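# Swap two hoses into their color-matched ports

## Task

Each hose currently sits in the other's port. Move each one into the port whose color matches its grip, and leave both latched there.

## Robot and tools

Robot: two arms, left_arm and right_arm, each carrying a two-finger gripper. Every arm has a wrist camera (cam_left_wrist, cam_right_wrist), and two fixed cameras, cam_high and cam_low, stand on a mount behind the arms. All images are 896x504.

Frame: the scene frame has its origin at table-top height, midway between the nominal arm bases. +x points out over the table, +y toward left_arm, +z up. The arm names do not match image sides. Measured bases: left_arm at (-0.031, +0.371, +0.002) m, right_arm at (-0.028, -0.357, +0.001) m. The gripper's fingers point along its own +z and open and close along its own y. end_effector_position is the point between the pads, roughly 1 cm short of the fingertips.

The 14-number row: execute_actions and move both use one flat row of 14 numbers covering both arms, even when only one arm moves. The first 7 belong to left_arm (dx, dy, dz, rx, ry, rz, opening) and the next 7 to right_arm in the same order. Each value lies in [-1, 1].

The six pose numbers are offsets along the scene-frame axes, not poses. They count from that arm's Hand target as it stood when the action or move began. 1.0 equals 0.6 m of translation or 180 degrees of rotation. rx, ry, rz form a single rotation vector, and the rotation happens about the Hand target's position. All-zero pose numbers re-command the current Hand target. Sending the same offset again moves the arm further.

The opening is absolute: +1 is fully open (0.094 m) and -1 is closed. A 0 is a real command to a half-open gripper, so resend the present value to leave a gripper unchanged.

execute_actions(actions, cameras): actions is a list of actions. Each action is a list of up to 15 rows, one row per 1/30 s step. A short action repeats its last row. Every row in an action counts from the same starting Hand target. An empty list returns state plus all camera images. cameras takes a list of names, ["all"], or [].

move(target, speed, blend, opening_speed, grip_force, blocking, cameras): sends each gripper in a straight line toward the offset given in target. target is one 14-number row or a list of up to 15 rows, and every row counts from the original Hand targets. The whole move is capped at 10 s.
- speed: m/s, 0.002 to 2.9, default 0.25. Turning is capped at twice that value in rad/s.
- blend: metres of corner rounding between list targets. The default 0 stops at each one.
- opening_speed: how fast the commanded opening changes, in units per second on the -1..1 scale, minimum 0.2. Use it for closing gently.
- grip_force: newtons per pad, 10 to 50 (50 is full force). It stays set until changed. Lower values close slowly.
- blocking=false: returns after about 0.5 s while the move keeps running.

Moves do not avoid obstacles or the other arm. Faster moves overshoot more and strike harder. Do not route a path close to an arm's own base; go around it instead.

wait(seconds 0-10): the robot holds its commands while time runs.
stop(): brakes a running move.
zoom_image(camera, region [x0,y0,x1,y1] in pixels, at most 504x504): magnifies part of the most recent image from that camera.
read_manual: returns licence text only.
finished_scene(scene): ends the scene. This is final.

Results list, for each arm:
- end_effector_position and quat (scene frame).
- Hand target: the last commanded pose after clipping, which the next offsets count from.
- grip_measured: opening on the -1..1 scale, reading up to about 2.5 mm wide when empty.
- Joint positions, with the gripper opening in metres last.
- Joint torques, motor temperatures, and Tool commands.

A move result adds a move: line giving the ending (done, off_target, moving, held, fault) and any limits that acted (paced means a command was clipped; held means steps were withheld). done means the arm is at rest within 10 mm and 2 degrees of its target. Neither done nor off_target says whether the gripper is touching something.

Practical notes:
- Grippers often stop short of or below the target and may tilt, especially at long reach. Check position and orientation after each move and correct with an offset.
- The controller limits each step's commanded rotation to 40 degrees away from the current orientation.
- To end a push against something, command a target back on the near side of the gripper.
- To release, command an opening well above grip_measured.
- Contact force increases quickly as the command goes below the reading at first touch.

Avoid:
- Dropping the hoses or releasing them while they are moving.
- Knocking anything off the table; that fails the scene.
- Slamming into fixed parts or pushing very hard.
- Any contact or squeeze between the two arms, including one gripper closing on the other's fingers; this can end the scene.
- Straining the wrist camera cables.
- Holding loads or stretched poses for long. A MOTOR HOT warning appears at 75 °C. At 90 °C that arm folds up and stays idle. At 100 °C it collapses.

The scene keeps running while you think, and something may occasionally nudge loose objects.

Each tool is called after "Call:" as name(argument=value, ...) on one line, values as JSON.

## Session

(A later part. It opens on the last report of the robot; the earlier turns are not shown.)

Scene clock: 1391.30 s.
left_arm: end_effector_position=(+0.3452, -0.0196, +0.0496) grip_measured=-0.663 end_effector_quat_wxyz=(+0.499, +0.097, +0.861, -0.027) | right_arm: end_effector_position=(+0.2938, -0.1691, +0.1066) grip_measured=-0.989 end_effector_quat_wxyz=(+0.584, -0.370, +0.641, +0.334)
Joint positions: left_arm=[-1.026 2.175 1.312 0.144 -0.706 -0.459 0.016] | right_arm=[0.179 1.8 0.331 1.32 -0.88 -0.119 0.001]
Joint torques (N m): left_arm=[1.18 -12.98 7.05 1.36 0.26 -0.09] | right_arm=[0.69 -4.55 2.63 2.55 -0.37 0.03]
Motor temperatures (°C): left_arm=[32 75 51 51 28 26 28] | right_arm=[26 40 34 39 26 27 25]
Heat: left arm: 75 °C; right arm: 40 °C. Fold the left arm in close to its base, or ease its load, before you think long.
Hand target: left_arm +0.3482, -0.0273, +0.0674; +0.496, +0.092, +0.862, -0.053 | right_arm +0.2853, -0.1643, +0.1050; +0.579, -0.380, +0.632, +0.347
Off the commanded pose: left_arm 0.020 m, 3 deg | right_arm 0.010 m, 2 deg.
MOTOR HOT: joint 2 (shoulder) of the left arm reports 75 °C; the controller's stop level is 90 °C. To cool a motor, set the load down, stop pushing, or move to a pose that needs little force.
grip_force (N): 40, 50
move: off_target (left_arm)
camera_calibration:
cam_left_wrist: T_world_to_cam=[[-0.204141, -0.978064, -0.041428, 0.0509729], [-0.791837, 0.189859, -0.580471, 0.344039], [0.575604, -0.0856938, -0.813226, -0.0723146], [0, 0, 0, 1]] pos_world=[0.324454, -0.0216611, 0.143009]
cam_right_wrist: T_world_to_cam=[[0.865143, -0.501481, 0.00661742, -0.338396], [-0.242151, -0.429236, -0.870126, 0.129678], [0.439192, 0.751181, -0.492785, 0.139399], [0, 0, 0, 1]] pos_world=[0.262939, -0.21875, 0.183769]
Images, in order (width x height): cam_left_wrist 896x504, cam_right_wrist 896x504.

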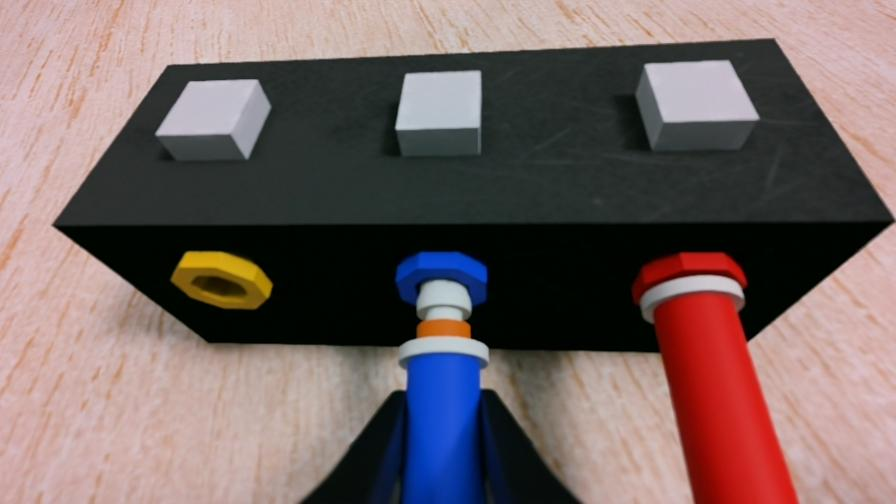

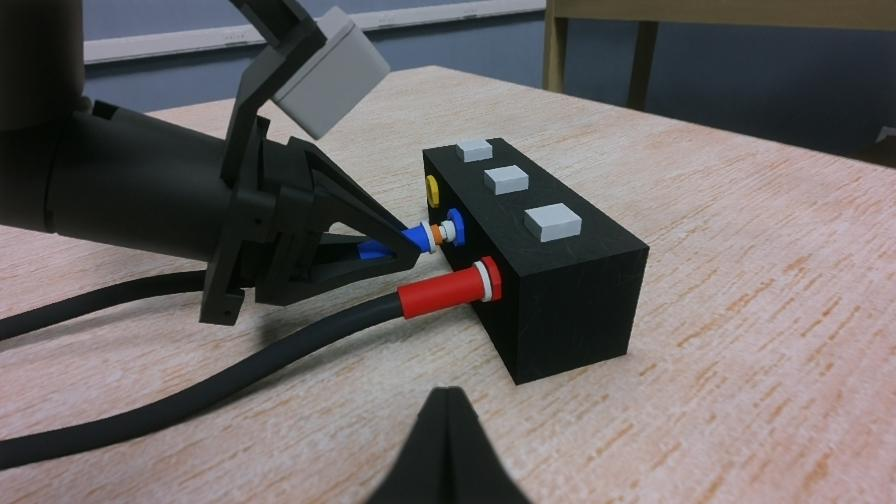

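Call:
move(target=[[0.0, 0.0, 0.0133, 0, 0, 0, -1.0, 0, 0, 0, 0, 0, 0, -1.0], [0.0583, -0.0135, 0.03, 0, 0, 0, -1.0, 0, 0, 0, 0, 0, 0, -1.0], [0.1169, -0.027, 0.04, 0, 0, 0, -1.0, 0, 0, 0, 0, 0, 0, -1.0]], speed=[0.06, 0.08, 0.08], blend=[0, 0.01, 0], cameras=["cam_left_wrist", "cam_right_wrist"])

Call:
zoom_image(camera="cam_right_wrist", region=[340, 170, 520, 310])

Scene clock: 1399.30 s.
left_arm: end_effector_position=(+0.3583, -0.0189, +0.0574) grip_measured=-0.663 end_effector_quat_wxyz=(+0.426, +0.151, +0.892, +0.014) | right_arm: end_effector_position=(+0.2938, -0.1691, +0.1066) grip_measured=-0.989 end_effector_quat_wxyz=(+0.584, -0.370, +0.641, +0.334)
Joint positions: left_arm=[-0.98 2.198 1.535 -0.225 -0.608 -0.412 0.016] | right_arm=[0.179 1.8 0.331 1.32 -0.88 -0.119 0.001]
Joint torques (N m): left_arm=[6.61 -8.96 10.76 3.23 -0.05 0.19] | right_arm=[0.69 -4.55 2.65 2.55 -0.37 0.03]
Motor temperatures (°C): left_arm=[31 77 52 50 28 26 28] | right_arm=[26 40 34 39 26 27 25]
Heat: left arm: 77 °C; right arm: 40 °C. Fold the left arm in close to its base, or ease its load, before you think long.
Hand target: left_arm +0.4182, -0.0437, +0.0914; +0.496, +0.093, +0.862, -0.053 | right_arm +0.2853, -0.1643, +0.1050; +0.579, -0.380, +0.632, +0.347
Off the commanded pose: left_arm 0.073 m, 13 deg | right_arm 0.010 m, 2 deg.
MOTOR HOT: still on. Joint 2 (shoulder) of the left arm reports 77 °C.
grip_force (N): 40, 50
move: off_target (left_arm)
camera_calibration:
cam_left_wrist: T_world_to_cam=[[-0.264773, -0.953416, -0.144543, 0.0827645], [-0.853232, 0.301469, -0.425572, 0.373993], [0.449322, 0.0106487, -0.893306, -0.0217926], [0, 0, 0, 1]] pos_world=[0.350809, -0.0336065, 0.151657]
cam_right_wrist: T_world_to_cam=[[0.865143, -0.501481, 0.00661742, -0.338396], [-0.242151, -0.429236, -0.870126, 0.129678], [0.439192, 0.751181, -0.492785, 0.139399], [0, 0, 0, 1]] pos_world=[0.262939, -0.21875, 0.183769]
Images, in order (width x height): cam_left_wrist 896x504, cam_right_wrist 896x504.

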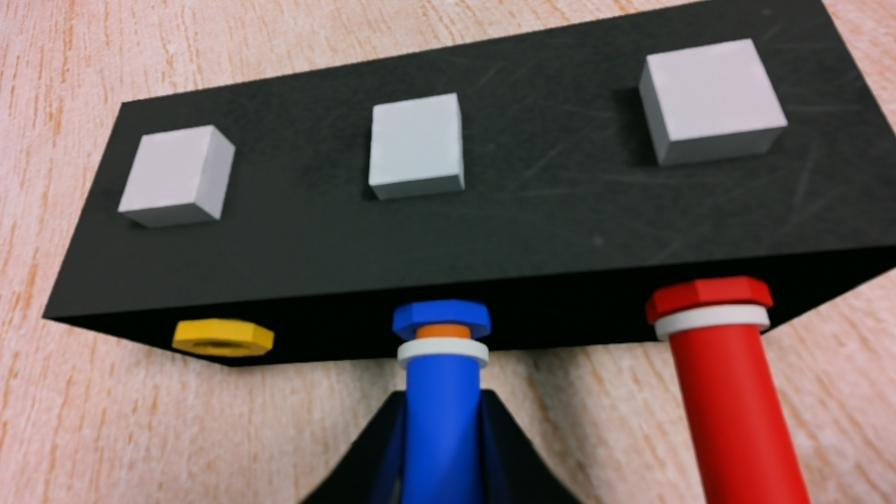

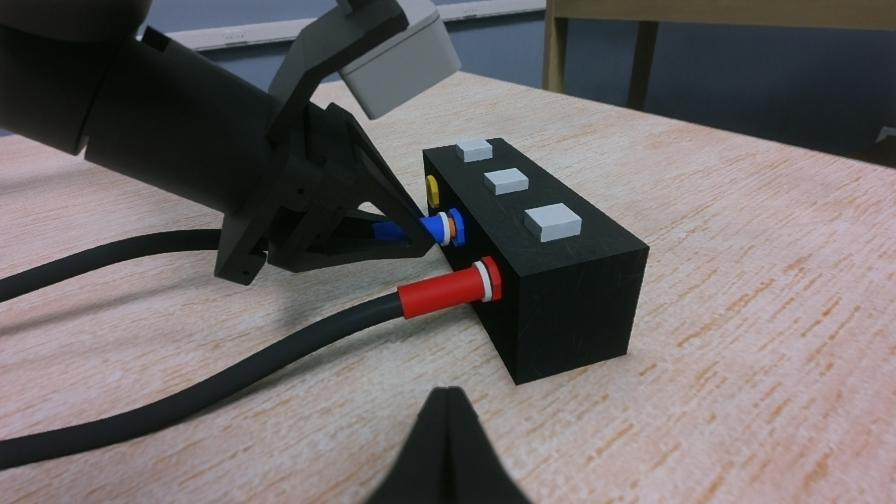

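Scaled by 2.800.

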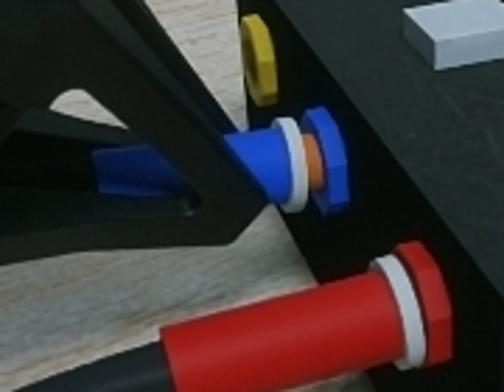

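Call:
move(target=[[0.0417, -0.0105, -0.025, 0, 0, 0, -1.0, 0, 0, 0, 0, 0, 0, -1.0]], speed=0.1, cameras=["cam_left_wrist", "cam_right_wrist"])

Call:
zoom_image(camera="cam_right_wrist", region=[340, 170, 520, 310])

Scene clock: 1403.70 s.
left_arm: end_effector_position=(+0.3638, -0.0197, +0.0532) grip_measured=-0.663 end_effector_quat_wxyz=(+0.407, +0.161, +0.899, +0.029) | right_arm: end_effector_position=(+0.2938, -0.1691, +0.1066) grip_measured=-0.989 end_effector_quat_wxyz=(+0.584, -0.370, +0.641, +0.334)
Joint positions: left_arm=[-0.969 2.236 1.613 -0.312 -0.595 -0.402 0.016] | right_arm=[0.179 1.8 0.331 1.32 -0.88 -0.119 0.001]
Joint torques (N m): left_arm=[8.46 -7.01 10.65 3.84 -0.01 0.23] | right_arm=[0.69 -4.57 2.65 2.55 -0.37 0.03]
Motor temperatures (°C): left_arm=[32 77 52 53 28 26 28] | right_arm=[26 40 34 39 26 27 25]
Heat: left arm: 77 °C; right arm: 40 °C. Fold the left arm in close to its base, or ease its load, before you think long.
Hand target: left_arm +0.4433, -0.0500, +0.0765; +0.496, +0.093, +0.862, -0.053 | right_arm +0.2853, -0.1643, +0.1050; +0.579, -0.380, +0.632, +0.347
Off the commanded pose: left_arm 0.088 m, 16 deg | right_arm 0.010 m, 2 deg.
MOTOR HOT: still on. Joint 2 (shoulder) of the left arm reports 77 °C.
grip_force (N): 40, 50
move: off_target (left_arm)
camera_calibration:
cam_left_wrist: T_world_to_cam=[[-0.27347, -0.946209, -0.172922, 0.0877689], [-0.866148, 0.320427, -0.383554, 0.380026], [0.418331, 0.0448856, -0.907185, -0.0152741], [0, 0, 0, 1]] pos_world=[0.35955, -0.0380371, 0.147081]
cam_right_wrist: T_world_to_cam=[[0.865143, -0.501481, 0.00661742, -0.338396], [-0.242151, -0.429236, -0.870126, 0.129678], [0.439192, 0.751181, -0.492785, 0.139399], [0, 0, 0, 1]] pos_world=[0.262939, -0.21875, 0.183769]
Images, in order (width x height): cam_left_wrist 896x504, cam_right_wrist 896x504.

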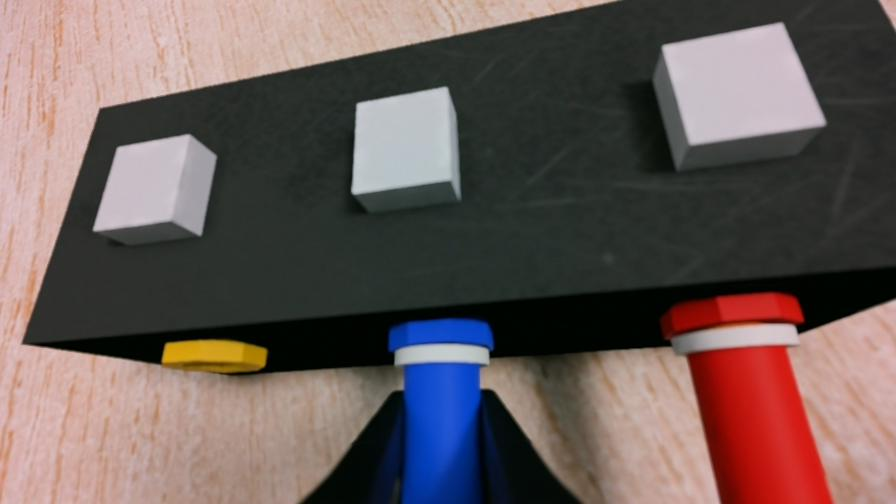

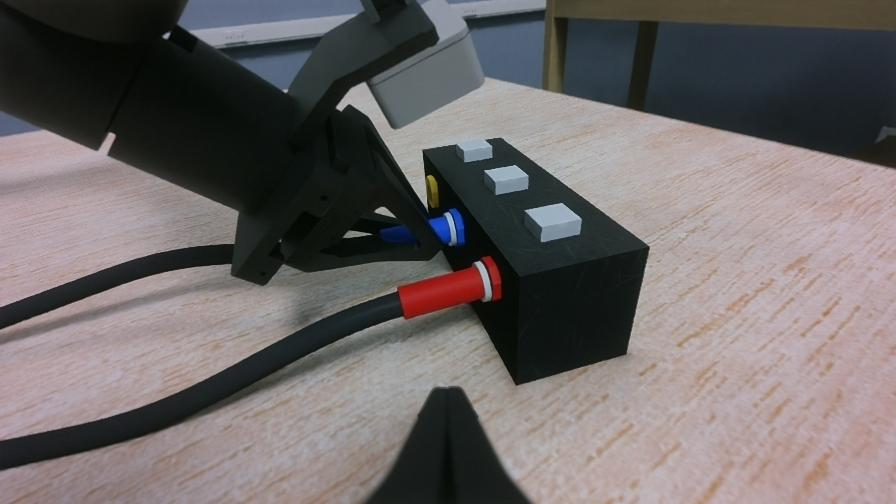

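Scaled by 2.800.

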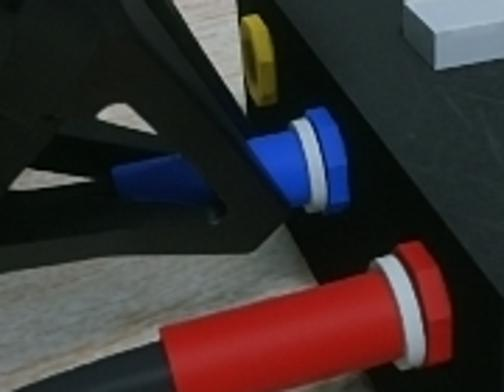

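Call:
move(target=[[-0.1355, 0.0402, -0.0205, 0.0112, 0.0487, 0, -1.0, 0, 0, 0, 0, 0, 0, -1.0]], speed=0.1, cameras=["cam_left_wrist", "cam_right_wrist"])

Call:
zoom_image(camera="cam_right_wrist", region=[340, 170, 520, 310])

Scene clock: 1410.07 s.
left_arm: end_effector_position=(+0.3610, -0.0201, +0.0521) grip_measured=-0.663 end_effector_quat_wxyz=(+0.419, +0.112, +0.901, -0.014) | right_arm: end_effector_position=(+0.2938, -0.1691, +0.1066) grip_measured=-0.989 end_effector_quat_wxyz=(+0.584, -0.370, +0.641, +0.334)
Joint positions: left_arm=[-0.969 2.207 1.536 -0.214 -0.577 -0.499 0.016] | right_arm=[0.179 1.8 0.331 1.32 -0.88 -0.119 0.001]
Joint torques (N m): left_arm=[0.66 -13.2 4.49 1.79 0.08 -0.22] | right_arm=[0.69 -4.55 2.65 2.54 -0.36 0.03]
Motor temperatures (°C): left_arm=[32 75 53 57 28 26 29] | right_arm=[26 40 34 39 26 27 25]
Heat: left arm: 75 °C; right arm: 40 °C. Fold the left arm in close to its base, or ease its load, before you think long.
Hand target: left_arm +0.3620, -0.0258, +0.0642; +0.427, +0.097, +0.898, -0.045 | right_arm +0.2853, -0.1643, +0.1050; +0.579, -0.380, +0.632, +0.347
Off the commanded pose: left_arm 0.013 m, 4 deg | right_arm 0.010 m, 2 deg.
MOTOR HOT: still on. Joint 2 (shoulder) of the left arm reports 75 °C.
grip_force (N): 40, 50
move: off_target (left_arm)
camera_calibration:
cam_left_wrist: T_world_to_cam=[[-0.222131, -0.973244, -0.0587791, 0.0613508], [-0.877576, 0.225838, -0.422916, 0.38145], [0.424874, -0.0423594, -0.904261, -0.019453], [0, 0, 0, 1]] pos_world=[0.356645, -0.0272607, 0.147337]
cam_right_wrist: T_world_to_cam=[[0.865143, -0.501481, 0.00661742, -0.338396], [-0.242151, -0.429236, -0.870126, 0.129678], [0.439192, 0.751181, -0.492785, 0.139399], [0, 0, 0, 1]] pos_world=[0.262939, -0.21875, 0.183769]
Images, in order (width x height): cam_left_wrist 896x504, cam_right_wrist 896x504.

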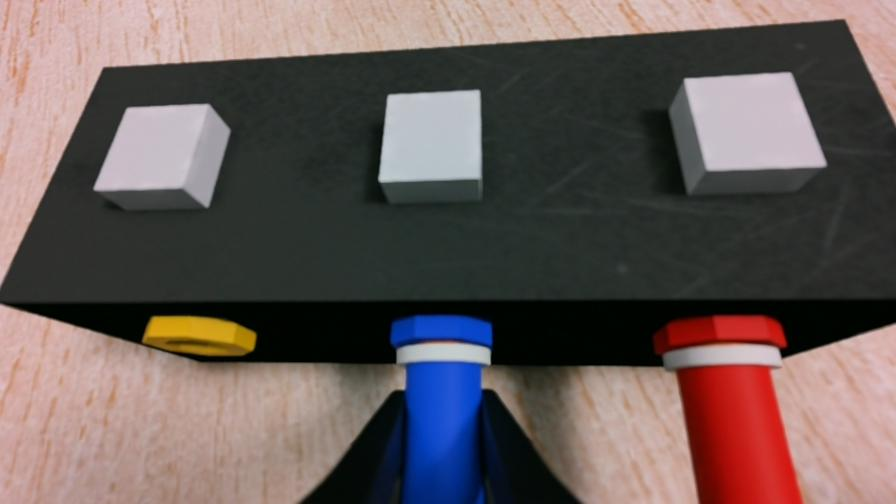

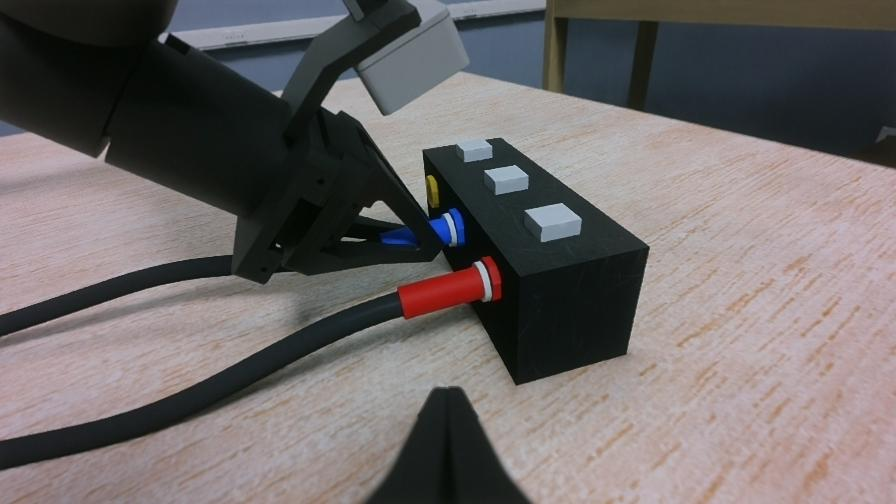

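Scaled by 2.800.

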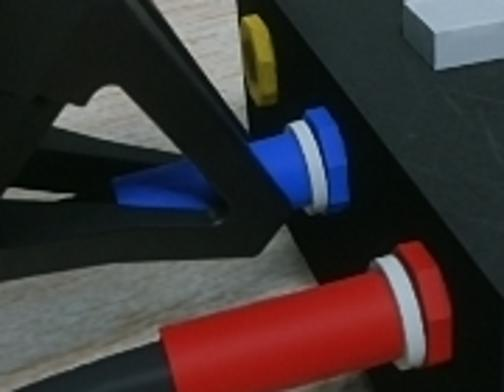

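Call:
move(target=[[-0.0244, 0.0056, 0, 0, 0, 0, -1.0, 0, 0, 0, 0, 0, 0, -1.0]], speed=0.06, cameras=["cam_left_wrist", "cam_right_wrist"])

Call:
zoom_image(camera="cam_right_wrist", region=[340, 170, 520, 310])

Scene clock: 1416.73 s.
left_arm: end_effector_position=(+0.3573, -0.0232, +0.0522) grip_measured=-0.663 end_effector_quat_wxyz=(+0.429, +0.106, +0.896, -0.034) | right_arm: end_effector_position=(+0.2938, -0.1691, +0.1066) grip_measured=-0.989 end_effector_quat_wxyz=(+0.584, -0.370, +0.641, +0.334)
Joint positions: left_arm=[-0.975 2.189 1.483 -0.138 -0.569 -0.506 0.016] | right_arm=[0.179 1.8 0.331 1.32 -0.88 -0.119 0.001]
Joint torques (N m): left_arm=[-0.84 -14.43 3.96 1.28 -0.18 -0.32] | right_arm=[0.69 -4.55 2.67 2.55 -0.37 0.03]
Motor temperatures (°C): left_arm=[32 77 52 54 28 26 29] | right_arm=[26 40 34 40 26 27 25]
Heat: left arm: 77 °C; right arm: 40 °C. Fold the left arm in close to its base, or ease its load, before you think long.
Hand target: left_arm +0.3474, -0.0225, +0.0643; +0.427, +0.097, +0.898, -0.045 | right_arm +0.2853, -0.1643, +0.1050; +0.579, -0.380, +0.632, +0.347
Off the commanded pose: left_arm 0.016 m, 2 deg | right_arm 0.010 m, 2 deg.
MOTOR HOT: still on. Joint 2 (shoulder) of the left arm reports 77 °C.
grip_force (N): 40, 50
move: off_target (left_arm)
camera_calibration:
cam_left_wrist: T_world_to_cam=[[-0.228346, -0.973368, -0.020321, 0.0577726], [-0.868355, 0.21306, -0.447844, 0.376714], [0.440247, -0.0846175, -0.893881, -0.024902], [0, 0, 0, 1]] pos_world=[0.351277, -0.0261361, 0.147624]
cam_right_wrist: T_world_to_cam=[[0.865143, -0.501481, 0.00661742, -0.338396], [-0.242151, -0.429236, -0.870126, 0.129678], [0.439192, 0.751181, -0.492785, 0.139399], [0, 0, 0, 1]] pos_world=[0.262939, -0.21875, 0.183769]
Images, in order (width x height): cam_left_wrist 896x504, cam_right_wrist 896x504.

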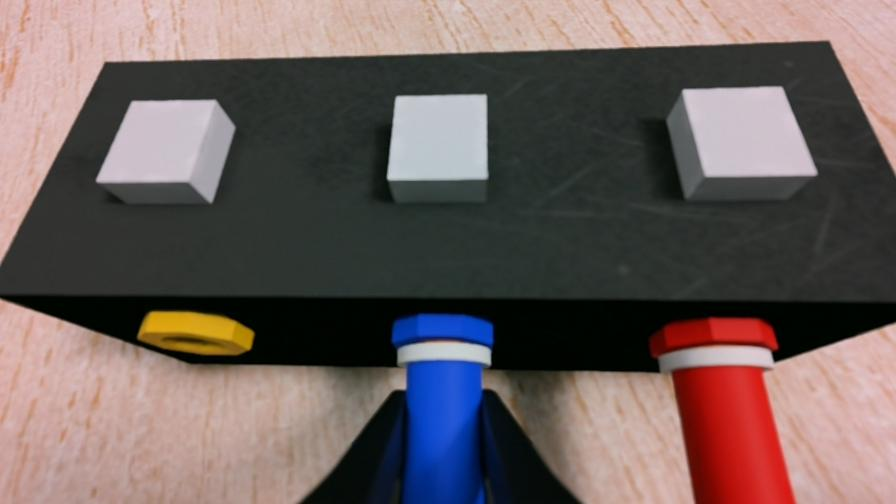

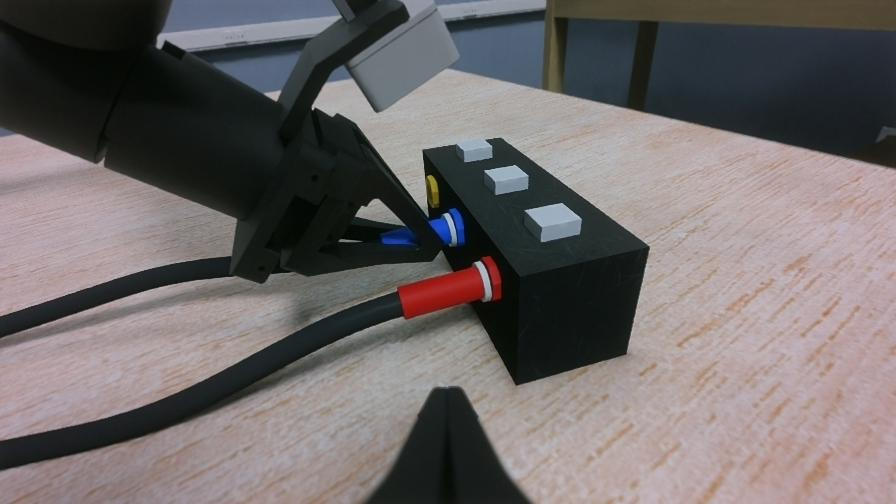

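Scaled by 2.800.

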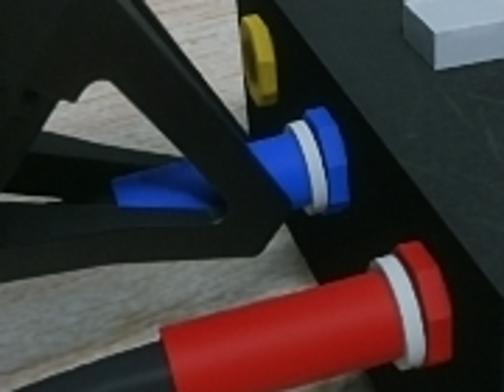

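Call:
move(target=[[0.0292, -0.0067, 0, 0, 0, 0, -1.0, 0, 0, 0, 0, 0, 0, -1.0], [0.0292, -0.0067, 0, 0, 0, 0, -0.5, 0, 0, 0, 0, 0, 0, -1.0], [0.0292, -0.0067, 0, 0, 0, 0, 0.0, 0, 0, 0, 0, 0, 0, -1.0], [-0.0605, 0.014, 0.0717, 0, 0, 0, 0.0, 0, 0, 0, 0, 0, 0, -1.0], [-0.329, 0.3708, 0.1928, 0, 0, 0, 0.0, 0, 0, 0, 0, 0, 0, -1.0]], speed=0.15, opening_speed=0.6, cameras=["cam_right_wrist", "cam_high"])

Call:
zoom_image(camera="cam_right_wrist", region=[340, 170, 520, 310])

Scene clock: 1428.83 s.
left_arm: end_effector_position=(+0.1505, +0.1991, +0.1802) grip_measured=-0.002 end_effector_quat_wxyz=(+0.424, +0.101, +0.899, -0.045) | right_arm: end_effector_position=(+0.2938, -0.1691, +0.1066) grip_measured=-0.989 end_effector_quat_wxyz=(+0.584, -0.370, +0.641, +0.334)
Joint positions: left_arm=[-1.246 0.924 0.793 -0.872 -0.714 -0.795 0.047] | right_arm=[0.179 1.8 0.331 1.32 -0.88 -0.119 0.001]
Joint torques (N m): left_arm=[-0.35 -1.44 5.3 1.28 -0.46 -0.1] | right_arm=[0.7 -4.55 2.65 2.54 -0.36 0.03]
Motor temperatures (°C): left_arm=[31 77 50 50 28 26 28] | right_arm=[26 40 34 40 26 27 25]
Heat: left arm: 77 °C; right arm: 40 °C. Fold the left arm in close to its base, or ease its load, before you think long.
Hand target: left_arm +0.1500, +0.1999, +0.1800; +0.427, +0.097, +0.898, -0.045 | right_arm +0.2853, -0.1643, +0.1050; +0.579, -0.380, +0.632, +0.347
Off the commanded pose: left_arm 0.001 m, 1 deg | right_arm 0.010 m, 2 deg.
MOTOR HOT: still on. Joint 2 (shoulder) of the left arm reports 77 °C.
grip_force (N): 40, 50
move: done; target 2's new opening was sent with left_arm's hand 0.014 m and 2 deg from that target; target 3's new opening was sent with left_arm's hand 0.017 m and 3 deg from that target
camera_calibration:
cam_right_wrist: T_world_to_cam=[[0.865143, -0.501481, 0.00661742, -0.338396], [-0.242151, -0.429236, -0.870126, 0.129678], [0.439192, 0.751181, -0.492785, 0.139399], [0, 0, 0, 1]] pos_world=[0.262939, -0.21875, 0.183769]
Images, in order (width x height): cam_high 896x504, cam_right_wrist 896x504.

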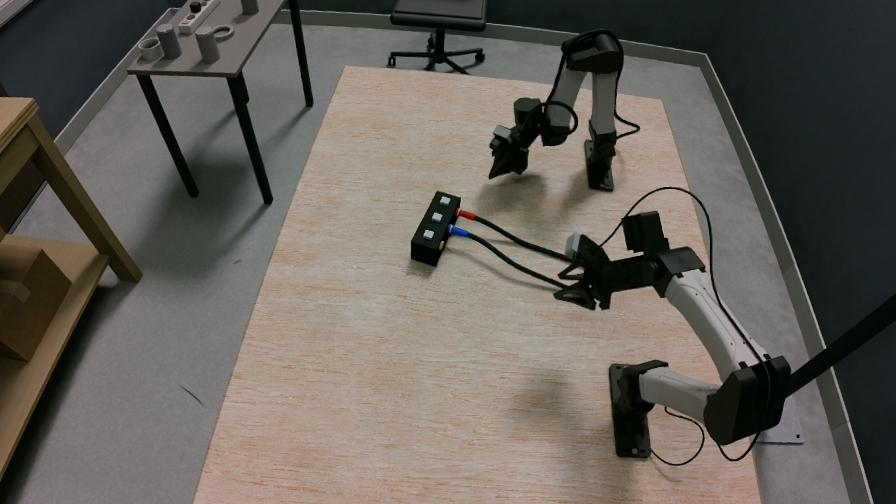

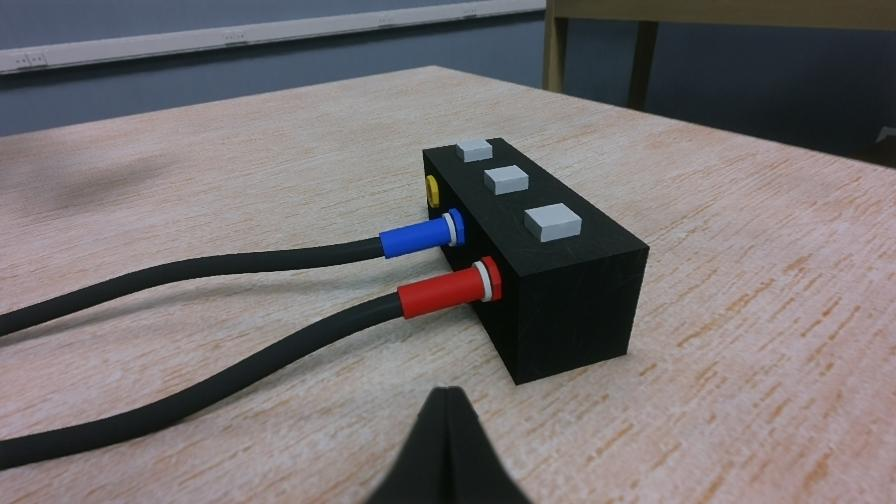

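Scaled by 2.800.

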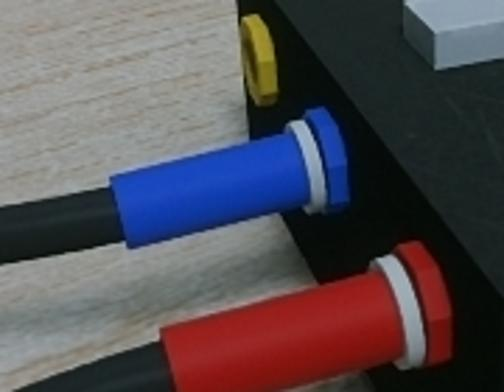

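Call:
finished_scene(scene=1)

The scene is finished: the task was done.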